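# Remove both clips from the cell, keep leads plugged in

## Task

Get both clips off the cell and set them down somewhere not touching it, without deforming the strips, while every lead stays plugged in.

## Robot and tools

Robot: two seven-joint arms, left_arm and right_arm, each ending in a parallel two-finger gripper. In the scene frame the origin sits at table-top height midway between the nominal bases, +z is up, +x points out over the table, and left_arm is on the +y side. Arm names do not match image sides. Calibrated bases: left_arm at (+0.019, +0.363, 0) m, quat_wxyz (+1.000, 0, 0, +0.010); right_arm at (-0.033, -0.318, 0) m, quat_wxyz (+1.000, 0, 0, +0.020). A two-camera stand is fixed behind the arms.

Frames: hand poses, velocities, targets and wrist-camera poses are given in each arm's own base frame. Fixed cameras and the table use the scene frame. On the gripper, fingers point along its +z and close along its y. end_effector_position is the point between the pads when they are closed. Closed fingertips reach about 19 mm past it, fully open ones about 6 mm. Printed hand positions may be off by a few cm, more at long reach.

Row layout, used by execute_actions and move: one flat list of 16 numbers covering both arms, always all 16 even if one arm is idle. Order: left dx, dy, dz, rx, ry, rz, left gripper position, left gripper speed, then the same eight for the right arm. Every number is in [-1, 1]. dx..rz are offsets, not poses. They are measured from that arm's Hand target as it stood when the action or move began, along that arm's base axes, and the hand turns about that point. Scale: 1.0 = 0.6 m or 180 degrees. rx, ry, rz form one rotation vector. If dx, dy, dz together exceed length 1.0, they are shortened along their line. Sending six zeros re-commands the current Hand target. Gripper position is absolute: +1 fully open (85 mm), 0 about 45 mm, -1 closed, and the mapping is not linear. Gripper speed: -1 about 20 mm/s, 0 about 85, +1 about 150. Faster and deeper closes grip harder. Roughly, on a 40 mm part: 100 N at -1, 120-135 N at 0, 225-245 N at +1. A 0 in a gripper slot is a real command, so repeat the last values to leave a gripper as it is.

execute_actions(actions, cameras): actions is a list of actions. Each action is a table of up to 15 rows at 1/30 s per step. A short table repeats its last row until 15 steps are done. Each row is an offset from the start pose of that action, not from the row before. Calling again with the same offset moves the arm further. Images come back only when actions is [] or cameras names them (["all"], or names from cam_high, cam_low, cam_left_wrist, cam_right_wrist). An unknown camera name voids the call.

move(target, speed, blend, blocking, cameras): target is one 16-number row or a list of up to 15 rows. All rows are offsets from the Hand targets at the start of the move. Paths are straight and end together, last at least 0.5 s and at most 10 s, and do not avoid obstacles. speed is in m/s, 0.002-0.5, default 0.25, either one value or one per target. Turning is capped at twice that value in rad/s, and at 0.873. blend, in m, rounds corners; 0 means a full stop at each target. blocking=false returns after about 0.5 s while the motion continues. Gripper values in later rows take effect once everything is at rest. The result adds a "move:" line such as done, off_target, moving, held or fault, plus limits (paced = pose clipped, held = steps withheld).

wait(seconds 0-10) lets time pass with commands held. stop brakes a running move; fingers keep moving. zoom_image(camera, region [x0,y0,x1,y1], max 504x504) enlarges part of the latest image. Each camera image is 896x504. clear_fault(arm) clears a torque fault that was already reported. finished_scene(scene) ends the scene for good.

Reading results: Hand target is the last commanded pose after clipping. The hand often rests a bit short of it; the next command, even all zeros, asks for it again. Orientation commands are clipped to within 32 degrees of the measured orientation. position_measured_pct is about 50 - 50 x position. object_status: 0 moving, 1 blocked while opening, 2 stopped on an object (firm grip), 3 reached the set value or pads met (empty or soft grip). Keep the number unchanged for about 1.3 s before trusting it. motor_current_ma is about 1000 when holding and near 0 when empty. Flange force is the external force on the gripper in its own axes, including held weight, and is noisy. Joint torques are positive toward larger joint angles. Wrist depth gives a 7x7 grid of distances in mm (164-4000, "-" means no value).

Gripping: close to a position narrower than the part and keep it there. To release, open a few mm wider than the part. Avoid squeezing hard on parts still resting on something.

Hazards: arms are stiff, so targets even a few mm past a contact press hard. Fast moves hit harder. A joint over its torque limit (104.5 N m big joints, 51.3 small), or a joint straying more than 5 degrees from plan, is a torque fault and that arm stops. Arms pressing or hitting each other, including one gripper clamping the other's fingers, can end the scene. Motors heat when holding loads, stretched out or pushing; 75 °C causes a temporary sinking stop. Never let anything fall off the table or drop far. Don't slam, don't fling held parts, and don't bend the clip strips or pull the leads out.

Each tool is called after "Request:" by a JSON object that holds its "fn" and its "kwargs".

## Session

Request:
{"fn": "execute_actions", "kwargs": {"actions": []}}

Scene clock: 0.00 s.
left_arm: end_effector_position=(+0.5904, -0.2237, +0.3525) position_measured_pct=0.0 object_status=3 motor_current_ma=0 end_effector_quat_wxyz=(-0.009, +0.977, -0.086, +0.195) | right_arm: end_effector_position=(+0.1538, +0.3378, +0.1000) position_measured_pct=0.0 object_status=3 motor_current_ma=0 end_effector_quat_wxyz=(+0.094, +0.901, +0.353, +0.233)
Joint positions: left_arm=[0.056 0.564 0.644 1.117 -0.552 1.233 -1.08] | right_arm=[-1.346 0.523 -0.387 2.181 1.01 0.856 2.931]
Joint velocities: within noise
Joint torques (N m): no reading
Flange force (N): no reading
Wrist depth (mm): cam_left_wrist=[636 631 622 616 610 606 597 / 612 606 596 595 587 578 576 / 590 586 579 574 569 564 556 / 573 571 562 556 553 543 543 / 553 548 543 536 535 532 522 / 533 527 525 518 515 508 506 / 515 510 504 501 497 492 490] | cam_right_wrist=[267 282 299 315 336 357 371 / 258 273 288 304 323 338 283 / 252 264 279 292 310 298 288 / 245 256 269 283 299 311 282 / 236 248 261 276 289 307 290 / 230 241 253 266 280 295 312 / 225 234 245 258 270 286 301]
Hand target: left_arm +0.5904, -0.2237, +0.3525; -0.009, +0.977, -0.086, +0.195 | right_arm +0.1538, +0.3378, +0.1000; +0.094, +0.901, +0.353, +0.233
Tool commands: left_gripper/position=+1.0 left_gripper/speed=+1.0 right_gripper/position=+1.0 right_gripper/speed=+1.0

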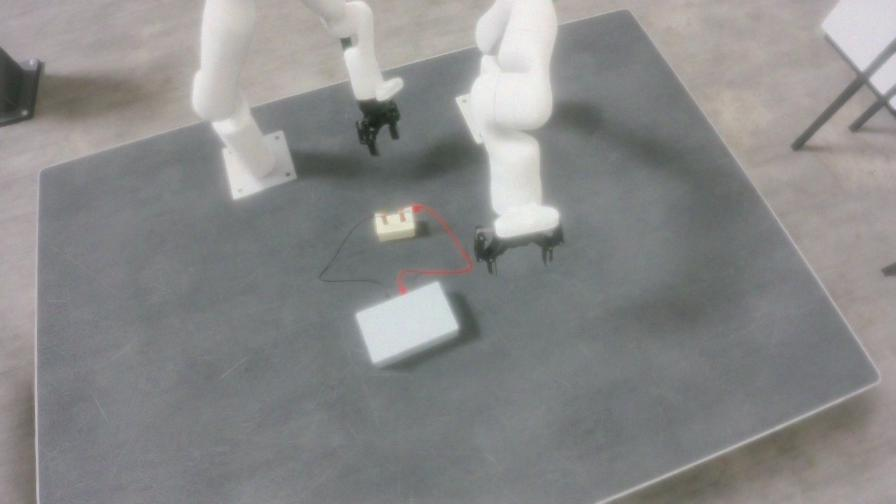

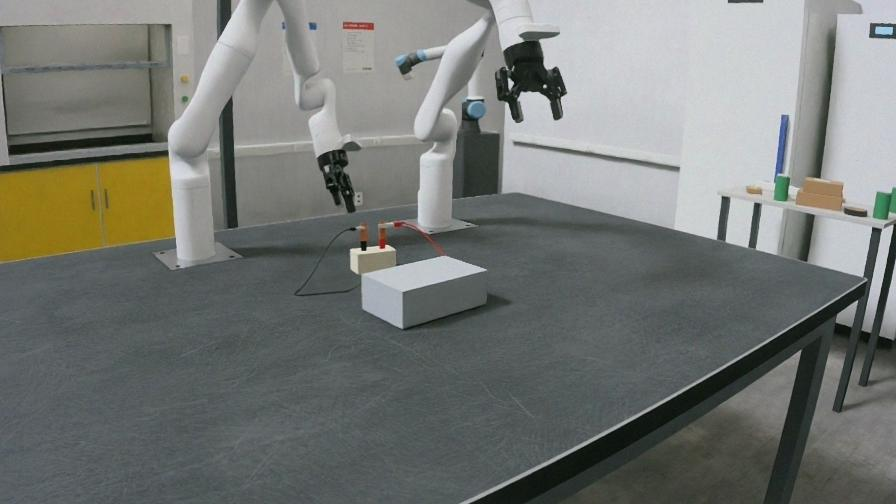

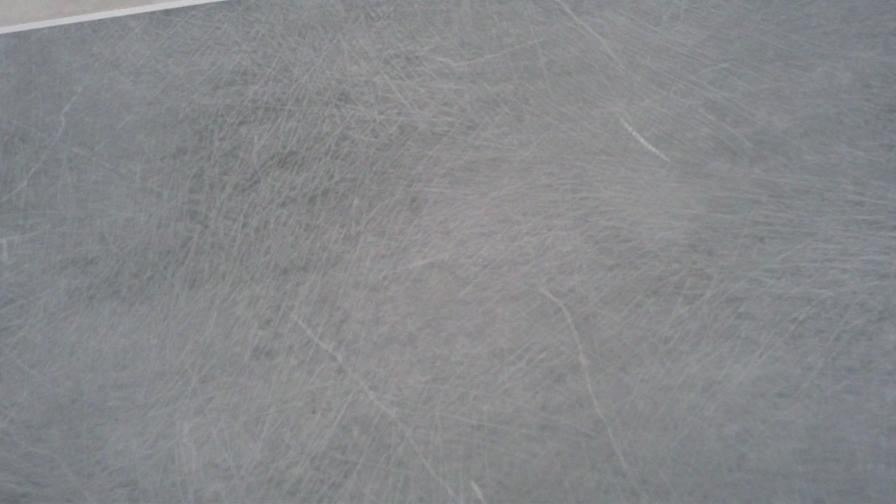

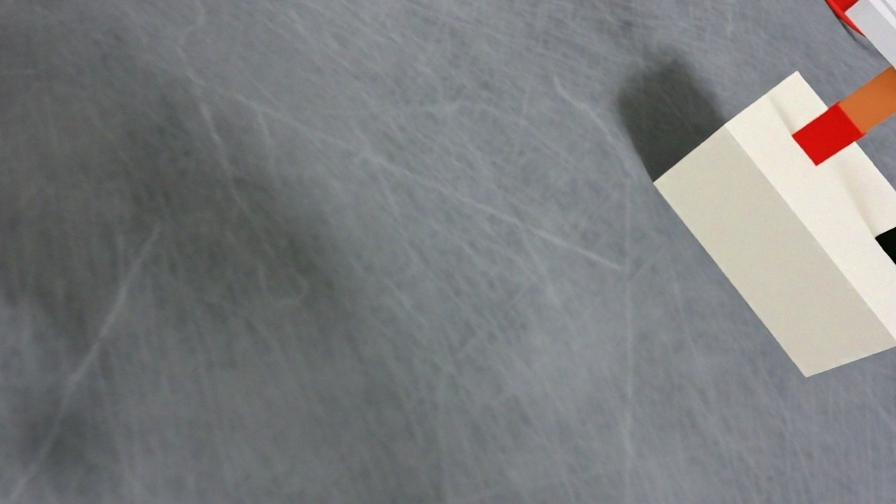

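Request:
{"fn": "move", "kwargs": {"target": [[0,0,0,0,0,0,1,1,0,0,0.3,0,0,0,0.3,1],[0,0,0,0,0,0,1,1,0.327,0,0.3,0.2,0.066,-0.771,0.3,1]], "blend": [0.05,0], "cameras": ["cam_low","cam_right_wrist"]}}

Scene clock: 8.33 s.
left_arm: end_effector_position=(+0.5904, -0.2237, +0.3525) position_measured_pct=0.0 object_status=3 motor_current_ma=0 end_effector_quat_wxyz=(-0.009, +0.977, -0.086, +0.195) | right_arm: end_effector_position=(+0.3499, +0.3378, +0.2800) position_measured_pct=35.1 object_status=3 motor_current_ma=0 end_effector_quat_wxyz=(-0.001, -0.644, +0.765, +0.001)
Joint positions: left_arm=[0.056 0.564 0.644 1.117 -0.552 1.233 -1.08] | right_arm=[-0.846 0.444 0.045 1.364 -0.022 1.336 2.169]
Joint torques (N m): left_arm=[-0.56 -18.89 3.02 -8.72 -0.77 -0.97 0.38] | right_arm=[0.6 -17.47 -1.02 -8.06 0.1 -0.36 0.31]
Flange force (N): left_arm=[4.0 1.1 -1.7] | right_arm=[-3.4 -0.9 -2.7]
Wrist depth (mm): cam_left_wrist=[639 634 621 615 608 601 597 / 614 605 597 590 589 583 574 / 594 584 580 573 569 561 557 / 572 569 561 557 552 545 541 / 552 548 543 536 532 528 522 / 531 529 523 519 514 508 508 / 516 510 508 502 497 493 491] | cam_right_wrist=[429 429 427 427 426 426 425 / 429 430 427 427 427 427 426 / 429 428 428 383 426 427 426 / 430 430 428 383 427 426 425 / 429 429 428 383 427 426 426 / 429 429 429 428 427 424 425 / 429 429 427 427 427 426 426]
Hand target: left_arm +0.5904, -0.2237, +0.3525; -0.009, +0.977, -0.086, +0.195 | right_arm +0.3499, +0.3378, +0.2800; -0.001, -0.644, +0.765, +0.001
Off the commanded pose: left_arm 0.000 m, 0 deg | right_arm 0.000 m, 0 deg.
move: done
Images, in order (width x height): cam_low 896x504, cam_right_wrist 896x504.

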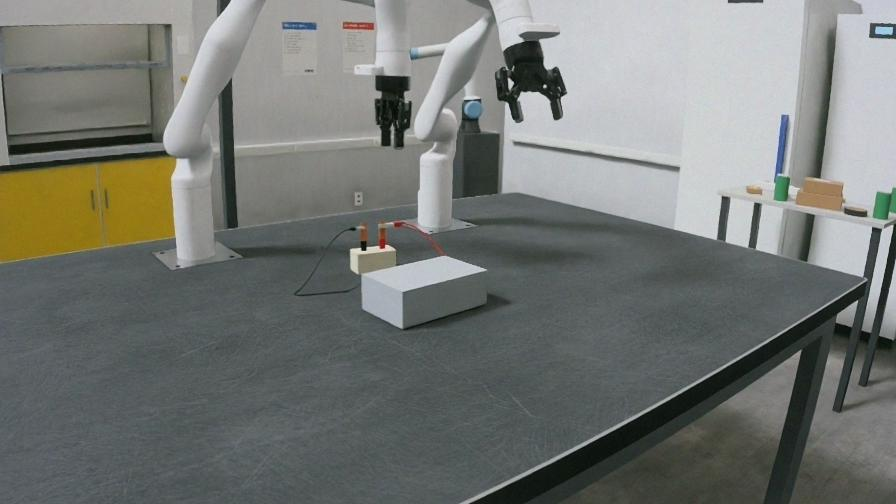

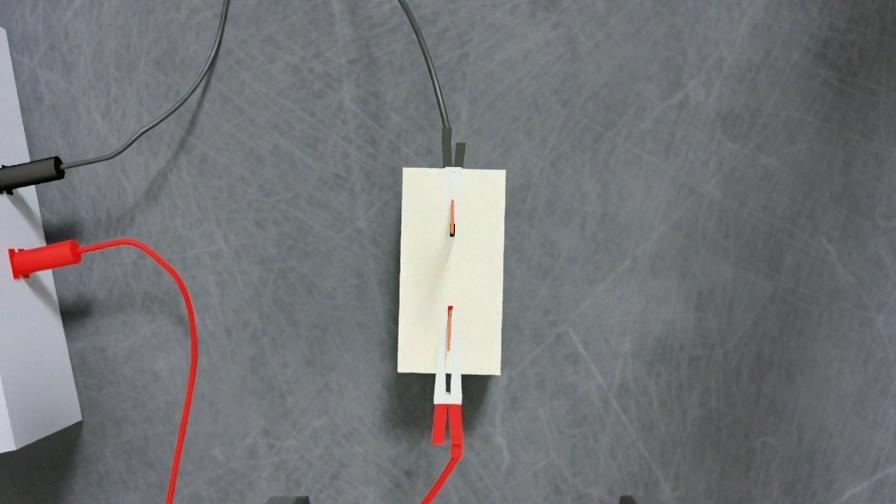

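Request:
{"fn": "move", "kwargs": {"target": [[0,0,0,0,0,0,1,1,0.0158,0.0227,-0.15,0,0,-0.0062,0.1,0],[0,0,0,0,0,0,1,1,0.0158,0.0227,-0.305,0,0,-0.0062,0,0]], "blend": [0.03,0], "cameras": ["cam_low","cam_high","cam_right_wrist"]}}

Request:
{"fn": "zoom_image", "kwargs": {"camera": "cam_low", "region": [330, 190, 420, 280]}}

Scene clock: 11.70 s.
left_arm: end_effector_position=(+0.5904, -0.2237, +0.3525) position_measured_pct=0.0 object_status=3 motor_current_ma=0 end_effector_quat_wxyz=(-0.009, +0.977, -0.086, +0.195) | right_arm: end_effector_position=(+0.3594, +0.3514, +0.0969) position_measured_pct=49.8 object_status=3 motor_current_ma=0 end_effector_quat_wxyz=(-0.001, -0.636, +0.771, +0.001)
Joint positions: left_arm=[0.056 0.564 0.644 1.117 -0.552 1.233 -1.08] | right_arm=[-0.843 0.678 0.033 1.602 -0.03 0.864 2.152]
Joint torques (N m): left_arm=[-0.65 -18.93 3.06 -8.61 -0.77 -1.02 0.37] | right_arm=[0.61 -19.46 -0.87 -6.21 0.04 -0.32 0.37]
Flange force (N): left_arm=[4.8 1.5 -1.9] | right_arm=[-3.6 -0.1 -1.5]
Wrist depth (mm): cam_left_wrist=[634 629 622 617 608 606 599 / 614 604 603 594 588 583 576 / 589 582 580 573 571 561 556 / 574 564 562 555 551 545 543 / 552 550 541 539 531 528 522 / 533 530 523 516 512 507 506 / 515 512 508 503 496 496 491] | cam_right_wrist=[246 245 245 200 244 244 243 / 246 245 245 200 244 244 244 / 246 245 245 200 244 244 244 / 246 246 245 200 244 244 244 / 246 245 245 200 244 244 244 / 246 246 245 200 244 244 244 / 246 246 245 244 244 244 244]
Hand target: left_arm +0.5904, -0.2237, +0.3525; -0.009, +0.977, -0.086, +0.195 | right_arm +0.3594, +0.3514, +0.0969; -0.001, -0.636, +0.771, +0.001
Off the commanded pose: left_arm 0.000 m, 0 deg | right_arm 0.000 m, 0 deg.
move: done
Images, in order (width x height): cam_high 896x504, cam_low 896x504, cam_right_wrist 896x504.

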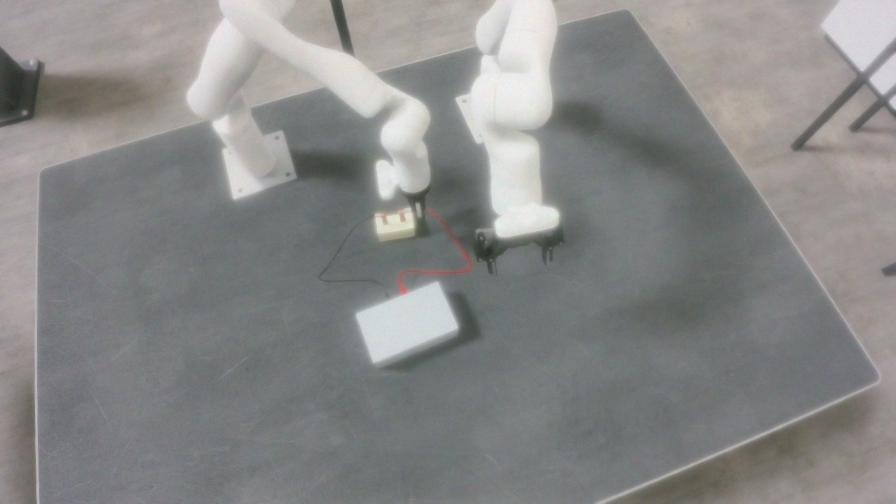

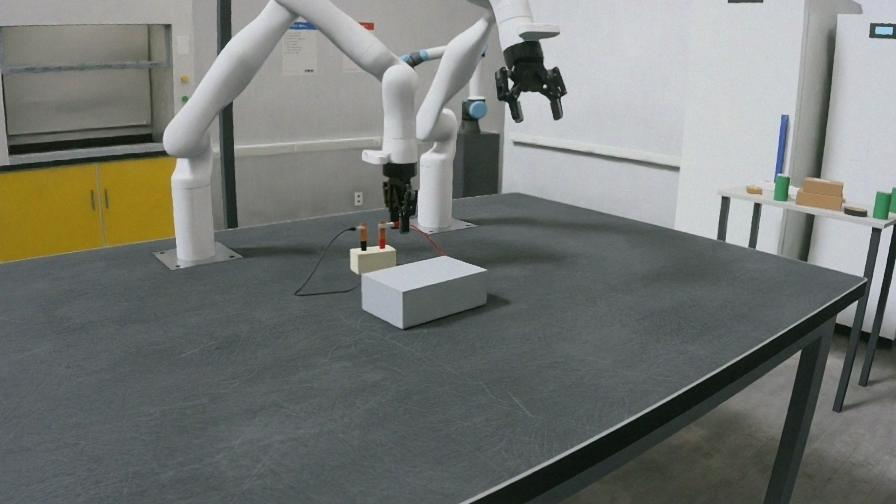

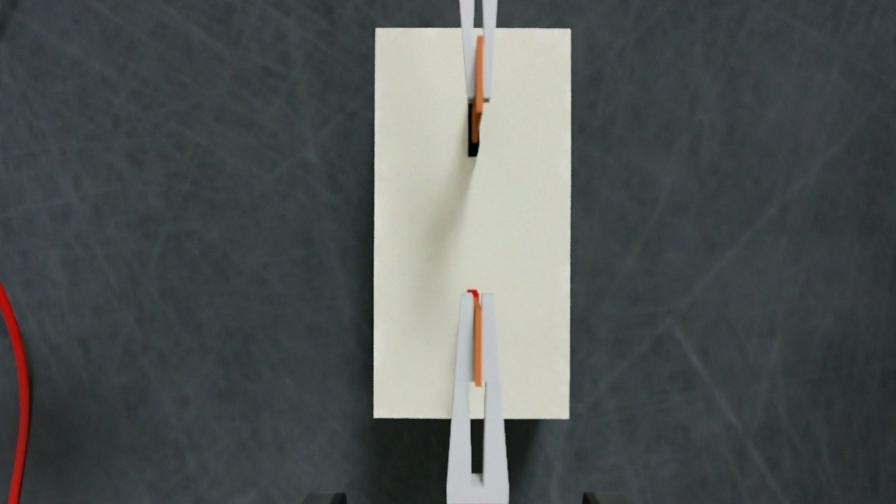

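Scaled by 5.600 from the camera's 896x504 image, which has a finer 1280x720 frame.

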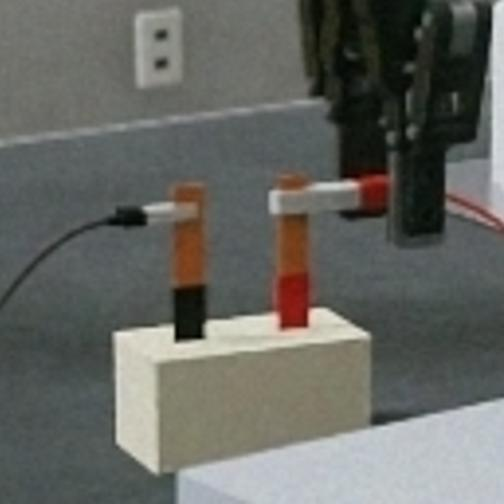

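Request:
{"fn": "move", "kwargs": {"target": [[0,0,0,0,0,0,1,1,-0.0042,0.0007,0,0,0,0,0,0],[0,0,0,0,0,0,1,1,-0.0042,0.0007,0,0,0,0,-0.72,-0.3]], "cameras": ["cam_right_wrist"]}}

Scene clock: 14.73 s.
left_arm: end_effector_position=(+0.5904, -0.2237, +0.3525) position_measured_pct=0.0 object_status=3 motor_current_ma=0 end_effector_quat_wxyz=(-0.009, +0.977, -0.086, +0.195) | right_arm: end_effector_position=(+0.3569, +0.3518, +0.0970) position_measured_pct=85.7 object_status=0 motor_current_ma=0 end_effector_quat_wxyz=(-0.001, -0.636, +0.772, +0.001)
Joint positions: left_arm=[0.056 0.564 0.644 1.117 -0.552 1.233 -1.08] | right_arm=[-0.847 0.675 0.033 1.607 -0.03 0.861 2.148]
Joint torques (N m): left_arm=[-0.58 -18.94 2.98 -8.7 -0.75 -0.97 0.31] | right_arm=[0.6 -19.44 -0.96 -6.06 0.05 -0.32 0.33]
Flange force (N): left_arm=[4.1 1.3 -1.7] | right_arm=[-4.0 -0.4 -1.6]
Wrist depth (mm): cam_left_wrist=[633 633 623 620 610 603 596 / 610 604 599 592 591 580 576 / 594 586 579 574 568 564 557 / 574 567 563 557 548 546 540 / 553 550 543 537 533 527 524 / 536 528 521 518 513 510 504 / 515 512 505 505 497 491 488] | cam_right_wrist=[246 245 245 200 244 244 244 / 246 246 245 200 244 244 243 / 246 245 245 200 244 244 244 / 246 245 245 200 244 244 243 / 246 246 245 200 244 244 244 / 246 246 245 - 244 244 244 / 246 246 245 244 244 244 244]
Hand target: left_arm +0.5904, -0.2237, +0.3525; -0.009, +0.977, -0.086, +0.195 | right_arm +0.3569, +0.3518, +0.0970; -0.001, -0.636, +0.772, +0.001
Off the commanded pose: left_arm 0.000 m, 0 deg | right_arm 0.000 m, 0 deg.
move: done
Images, in order (width x height): cam_right_wrist 896x504.

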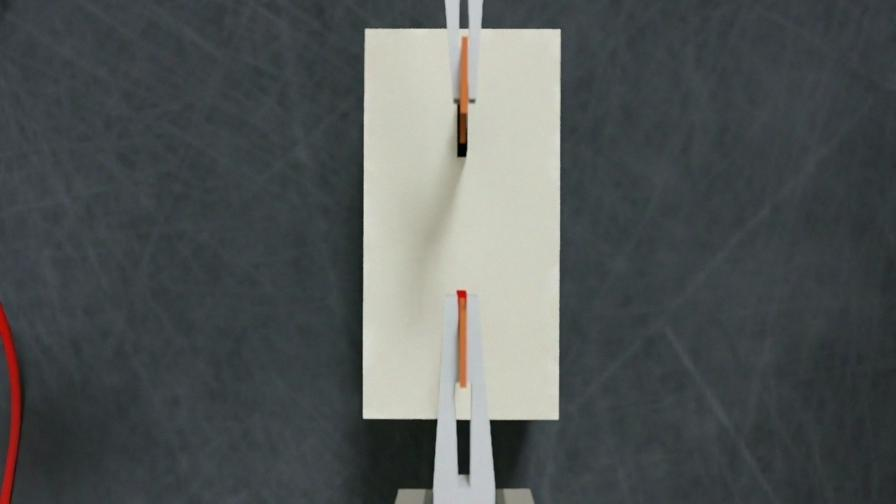

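Request:
{"fn": "move", "kwargs": {"target": [0,0,0,0,0,0,1,1,0,0,0,0,0,0,-0.99,-1], "cameras": ["cam_right_wrist"]}}

Request:
{"fn": "move", "kwargs": {"target": [[0,0,0,0,0,0,1,1,0.0128,0.0654,0,0,0,0,-0.99,-1],[0,0,0,0,0,0,1,1,0.0225,0.1145,-0.122,0,0,0,-0.99,-1],[0,0,0,0,0,0,1,1,0.0225,0.1145,-0.122,0,0,0,-0.4,-1]], "speed": [0.06,0.12,0.1], "blend": [0.01,0,0], "cameras": ["cam_low","cam_right_wrist"]}}

Scene clock: 16.60 s.
left_arm: end_effector_position=(+0.5904, -0.2237, +0.3525) position_measured_pct=0.0 object_status=3 motor_current_ma=0 end_effector_quat_wxyz=(-0.009, +0.977, -0.086, +0.195) | right_arm: end_effector_position=(+0.3569, +0.3518, +0.0970) position_measured_pct=91.8 object_status=0 motor_current_ma=1000 end_effector_quat_wxyz=(-0.001, -0.636, +0.771, +0.001)
Joint positions: left_arm=[0.056 0.564 0.644 1.117 -0.552 1.233 -1.08] | right_arm=[-0.847 0.675 0.033 1.607 -0.03 0.861 2.148]
Joint torques (N m): left_arm=[-0.56 -18.88 3.02 -8.67 -0.78 -0.96 0.38] | right_arm=[0.61 -19.45 -0.89 -6.11 0.07 -0.34 0.3]
Flange force (N): left_arm=[4.2 1.1 -1.8] | right_arm=[-3.9 -0.4 -1.6]
Wrist depth (mm): cam_left_wrist=[641 627 622 617 609 603 596 / 613 606 600 592 587 578 573 / 595 586 583 577 569 565 557 / 572 568 560 560 553 545 541 / 554 548 540 536 530 528 521 / 535 528 524 520 514 510 505 / 519 512 504 503 497 494 491] | cam_right_wrist=[246 245 245 200 244 244 244 / 246 245 245 200 244 244 243 / 246 245 245 200 244 244 243 / 245 245 245 200 244 244 243 / 246 245 245 - 244 244 243 / 246 245 245 - 244 244 244 / 246 245 245 244 244 244 243]
Hand target: left_arm +0.5904, -0.2237, +0.3525; -0.009, +0.977, -0.086, +0.195 | right_arm +0.3569, +0.3518, +0.0970; -0.001, -0.636, +0.771, +0.001
Off the commanded pose: left_arm 0.000 m, 0 deg | right_arm 0.000 m, 0 deg.
move: done
Images, in order (width x height): cam_right_wrist 896x504.

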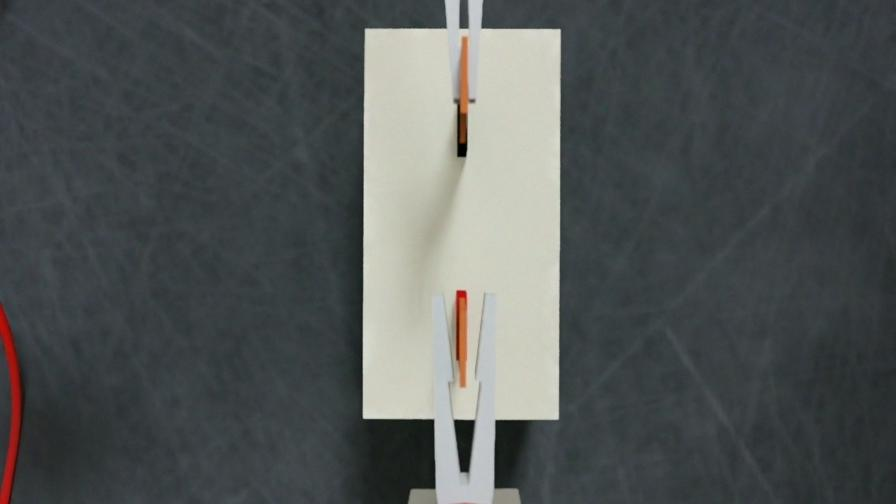

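Scene clock: 19.57 s.
left_arm: end_effector_position=(+0.5904, -0.2237, +0.3525) position_measured_pct=0.0 object_status=3 motor_current_ma=0 end_effector_quat_wxyz=(-0.009, +0.977, -0.086, +0.195) | right_arm: end_effector_position=(+0.3704, +0.4205, +0.0238) position_measured_pct=69.7 object_status=0 motor_current_ma=0 end_effector_quat_wxyz=(-0.001, -0.636, +0.772, +0.001)
Joint positions: left_arm=[0.056 0.564 0.644 1.117 -0.552 1.233 -1.08] | right_arm=[-0.909 0.897 0.031 1.417 -0.036 0.83 2.085]
Joint torques (N m): left_arm=[-0.64 -18.95 3.08 -8.66 -0.76 -0.98 0.34] | right_arm=[0.66 -22.5 -0.76 -5.95 0.05 -0.32 0.34]
Flange force (N): left_arm=[4.5 1.5 -1.7] | right_arm=[-4.4 -0.3 -0.8]
Wrist depth (mm): cam_left_wrist=[637 629 621 616 608 606 596 / 612 606 600 595 589 579 574 / 593 587 580 578 566 563 557 / 572 568 563 556 553 545 539 / 550 548 540 537 532 527 525 / 534 531 523 520 514 510 506 / 517 511 507 502 499 493 492] | cam_right_wrist=[172 172 - - - 170 171 / 172 172 172 171 171 171 171 / 172 172 171 171 171 171 171 / 172 172 172 171 171 171 171 / 172 172 172 171 171 171 171 / 172 172 172 171 171 171 171 / 172 172 172 171 171 171 171]
Hand target: left_arm +0.5904, -0.2237, +0.3525; -0.009, +0.977, -0.086, +0.195 | right_arm +0.3704, +0.4205, +0.0238; -0.001, -0.636, +0.772, +0.001
Off the commanded pose: left_arm 0.000 m, 0 deg | right_arm 0.000 m, 0 deg.
move: done
Images, in order (width x height): cam_low 896x504, cam_right_wrist 896x504.

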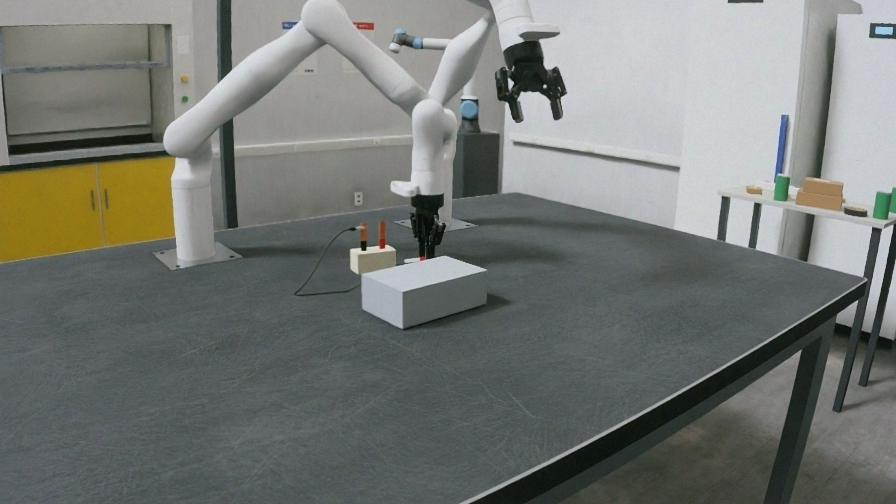

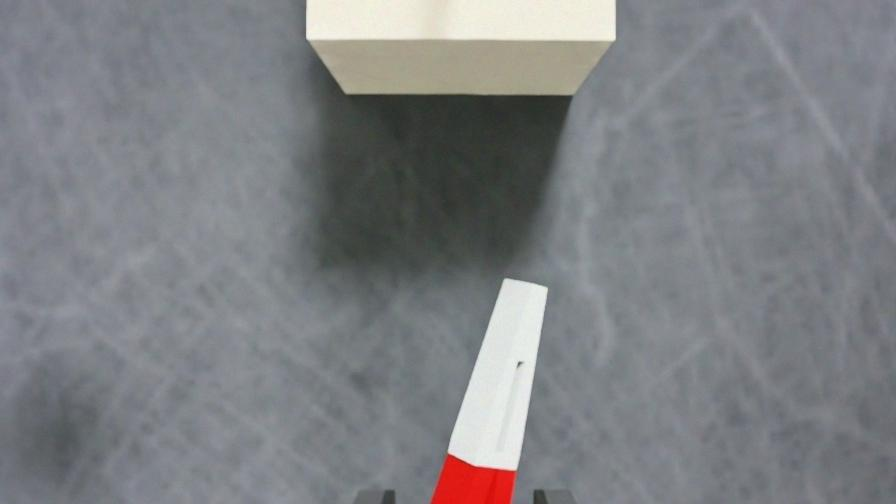

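Request:
{"fn": "move", "kwargs": {"target": [[0,0,0,0,0,0,1,1,0,0,0.327,0,0,0,-0.4,-1],[0,0,0,0,0,0,1,1,-0.0592,-0.3027,0.327,0,0,0,0.1,0],[0,0,0,0,0,0,1,1,-0.0592,-0.3027,0.1137,0,0,0,0.1,0],[0,0,0,0,0,0,1,1,-0.0592,-0.3027,0.1137,0,0,0,-0.72,-0.3]], "blend": [0.03,0,0,0], "cameras": ["cam_low"]}}

Request:
{"fn": "zoom_image", "kwargs": {"camera": "cam_low", "region": [320, 200, 400, 280]}}

Request:
{"fn": "move", "kwargs": {"target": [0,0,0,0,0,0,1,1,0,0,0,0,0,0,-0.99,-1], "cameras": ["cam_low"]}}

Request:
{"fn": "zoom_image", "kwargs": {"camera": "cam_low", "region": [320, 200, 400, 280]}}

Scene clock: 26.73 s.
left_arm: end_effector_position=(+0.5904, -0.2237, +0.3525) position_measured_pct=0.0 object_status=3 motor_current_ma=0 end_effector_quat_wxyz=(-0.009, +0.977, -0.086, +0.195) | right_arm: end_effector_position=(+0.3349, +0.2389, +0.0920) position_measured_pct=85.7 object_status=0 motor_current_ma=0 end_effector_quat_wxyz=(-0.001, -0.636, +0.771, +0.001)
Joint positions: left_arm=[0.056 0.564 0.644 1.117 -0.552 1.233 -1.08] | right_arm=[-0.72 0.533 0.058 1.93 -0.05 0.682 2.318]
Joint torques (N m): left_arm=[-0.57 -18.89 3.01 -8.69 -0.75 -1.04 0.35] | right_arm=[0.55 -15.91 -0.87 -4.89 0.07 -0.39 0.33]
Flange force (N): left_arm=[4.3 1.3 -1.9] | right_arm=[-3.9 -0.6 -2.1]
Wrist depth (mm): cam_left_wrist=[636 631 626 616 612 603 595 / 614 606 604 593 586 578 575 / 593 585 579 576 571 563 555 / 571 565 559 558 552 545 542 / 551 547 542 537 529 528 521 / 532 525 523 517 514 509 508 / 516 514 508 503 498 492 492] | cam_right_wrist=[241 241 240 240 240 239 239 / 241 241 240 240 239 239 239 / 241 240 240 240 240 239 239 / 241 241 240 240 240 239 238 / 241 241 240 240 240 239 239 / 241 241 241 240 240 239 239 / 241 240 240 240 239 239 239]
Hand target: left_arm +0.5904, -0.2237, +0.3525; -0.009, +0.977, -0.086, +0.195 | right_arm +0.3349, +0.2389, +0.0920; -0.001, -0.636, +0.771, +0.001
Off the commanded pose: left_arm 0.000 m, 0 deg | right_arm 0.000 m, 0 deg.
move: done
Images, in order (width x height): cam_low 896x504.

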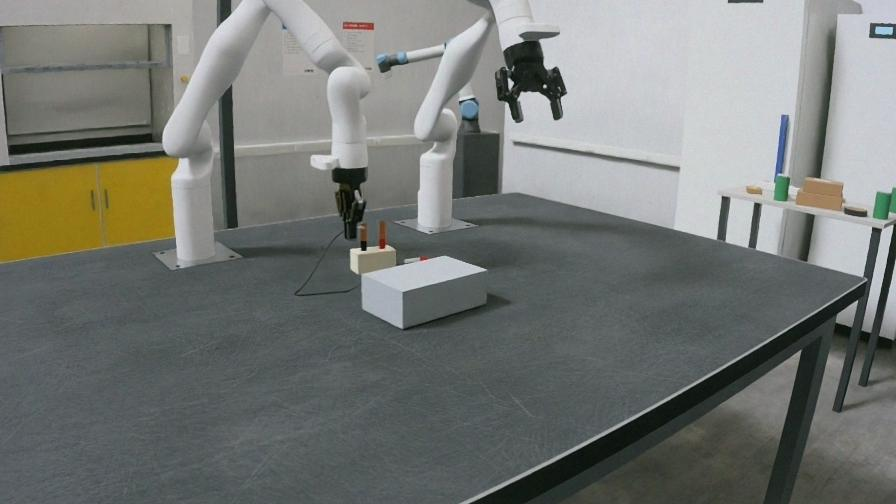

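Scaled by 6.300 from the camera's 896x504 image, which has a finer 1280x720 frame.

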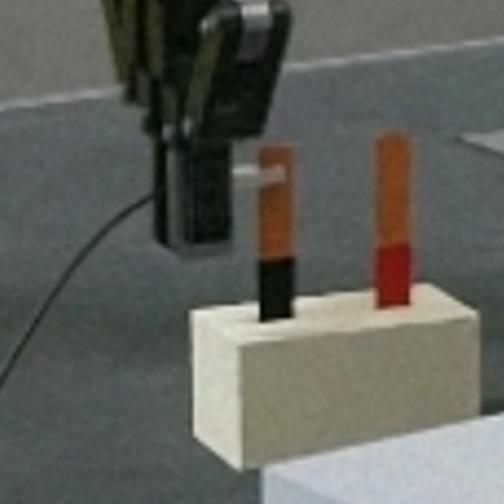

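Scene clock: 27.70 s.
left_arm: end_effector_position=(+0.5904, -0.2237, +0.3525) position_measured_pct=0.0 object_status=3 motor_current_ma=0 end_effector_quat_wxyz=(-0.009, +0.977, -0.086, +0.195) | right_arm: end_effector_position=(+0.3349, +0.2389, +0.0920) position_measured_pct=93.9 object_status=0 motor_current_ma=1000 end_effector_quat_wxyz=(-0.001, -0.636, +0.772, +0.001)
Joint positions: left_arm=[0.056 0.564 0.644 1.117 -0.552 1.233 -1.08] | right_arm=[-0.72 0.533 0.058 1.93 -0.05 0.682 2.318]
Joint torques (N m): left_arm=[-0.59 -18.86 2.98 -8.68 -0.79 -0.98 0.42] | right_arm=[0.59 -15.81 -0.87 -4.95 0.08 -0.36 0.37]
Flange force (N): left_arm=[4.2 1.1 -1.9] | right_arm=[-3.7 -0.2 -2.2]
Wrist depth (mm): cam_left_wrist=[636 630 621 616 610 601 598 / 610 608 599 595 587 581 577 / 590 584 580 573 568 562 556 / 573 566 560 555 552 544 540 / 553 547 540 537 532 527 521 / 534 531 525 516 514 509 506 / 515 512 508 502 499 492 490] | cam_right_wrist=[241 240 240 240 239 239 239 / 241 240 240 240 239 239 239 / 241 241 240 240 240 239 239 / 241 240 240 240 239 239 239 / 241 240 240 240 239 239 239 / 241 240 240 240 239 239 239 / 241 241 240 240 239 239 239]
Hand target: left_arm +0.5904, -0.2237, +0.3525; -0.009, +0.977, -0.086, +0.195 | right_arm +0.3349, +0.2389, +0.0920; -0.001, -0.636, +0.772, +0.001
Off the commanded pose: left_arm 0.000 m, 0 deg | right_arm 0.000 m, 0 deg.
move: done
Images, in order (width x height): cam_low 896x504.

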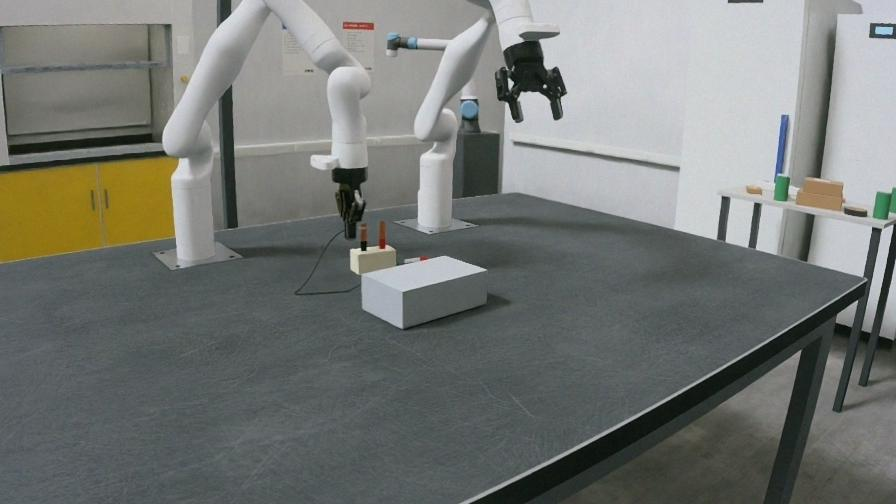

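Scaled by 6.300 from the camera's 896x504 image, which has a finer 1280x720 frame.

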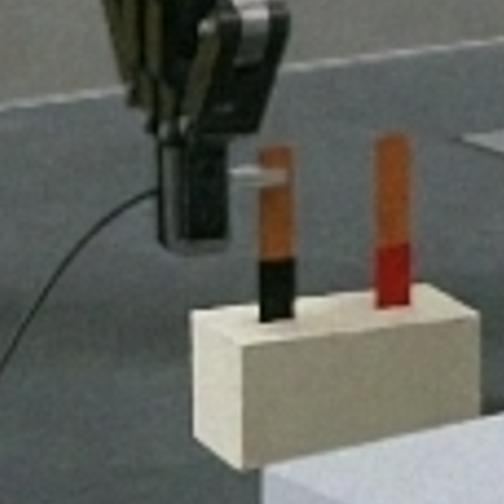

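Request:
{"fn": "move", "kwargs": {"target": [[0,0,0,0,0,0,1,1,-0.0111,-0.0573,0,0,0,0,-0.99,-1],[0,0,0,0,0,0,1,1,-0.0223,-0.1146,-0.113,0,0,0,-0.99,-1],[0,0,0,0,0,0,1,1,-0.0223,-0.1146,-0.113,0,0,0,-0.4,-1],[0,0,0,0,0,0,1,1,-0.0223,-0.1146,0.2,0,0,0,-0.4,-1]], "speed": [0.05,0.12,0.1,0.2], "blend": [0.006,0,0,0], "cameras": ["cam_low","cam_high"]}}

Scene clock: 33.37 s.
left_arm: end_effector_position=(+0.5904, -0.2237, +0.3525) position_measured_pct=0.0 object_status=3 motor_current_ma=0 end_effector_quat_wxyz=(-0.009, +0.977, -0.086, +0.195) | right_arm: end_effector_position=(+0.3215, +0.1701, +0.2119) position_measured_pct=69.7 object_status=3 motor_current_ma=0 end_effector_quat_wxyz=(-0.001, -0.636, +0.771, +0.001)
Joint positions: left_arm=[0.056 0.564 0.644 1.117 -0.552 1.233 -1.08] | right_arm=[-0.611 0.238 0.07 1.907 -0.021 1 2.419]
Joint torques (N m): left_arm=[-0.56 -18.93 2.9 -8.61 -0.79 -0.92 0.39] | right_arm=[0.6 -12.16 -1.11 -6.93 0.06 -0.39 0.35]
Flange force (N): left_arm=[4.5 1.1 -1.8] | right_arm=[-2.1 -0.6 -2.8]
Wrist depth (mm): cam_left_wrist=[634 630 623 619 609 603 596 / 611 607 599 594 587 579 578 / 594 589 580 573 568 564 557 / 574 569 562 556 551 547 540 / 553 549 544 537 534 528 525 / 533 528 522 518 513 508 507 / 518 513 503 503 498 492 490] | cam_right_wrist=[361 361 360 359 359 358 357 / 362 361 361 360 359 358 358 / 362 361 360 360 359 359 357 / 362 360 361 359 359 359 357 / 362 361 361 361 360 359 358 / 362 361 361 360 360 358 357 / 362 362 361 360 360 358 358]
Hand target: left_arm +0.5904, -0.2237, +0.3525; -0.009, +0.977, -0.086, +0.195 | right_arm +0.3215, +0.1701, +0.2120; -0.001, -0.636, +0.771, +0.001
Off the commanded pose: left_arm 0.000 m, 0 deg | right_arm 0.000 m, 0 deg.
move: done
Images, in order (width x height): cam_high 896x504, cam_low 896x504.

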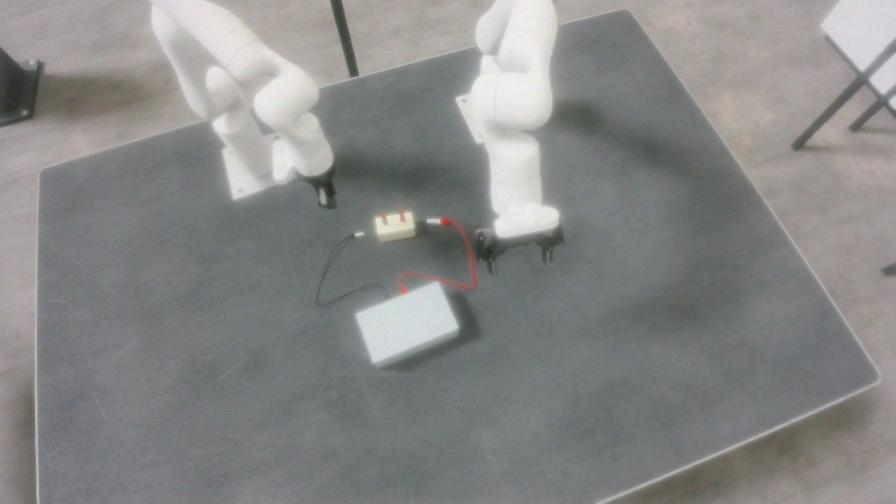

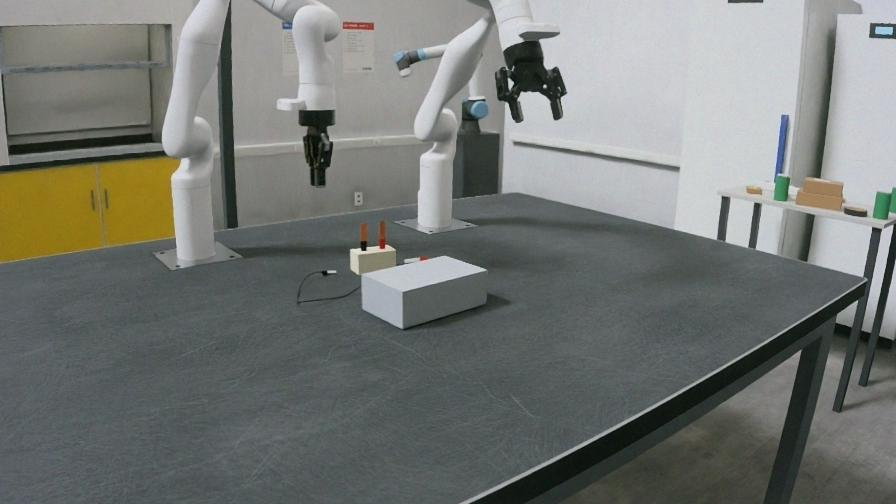

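Request:
{"fn": "finished_scene", "kwargs": {"scene": 2}}

The scene is finished: the task was done.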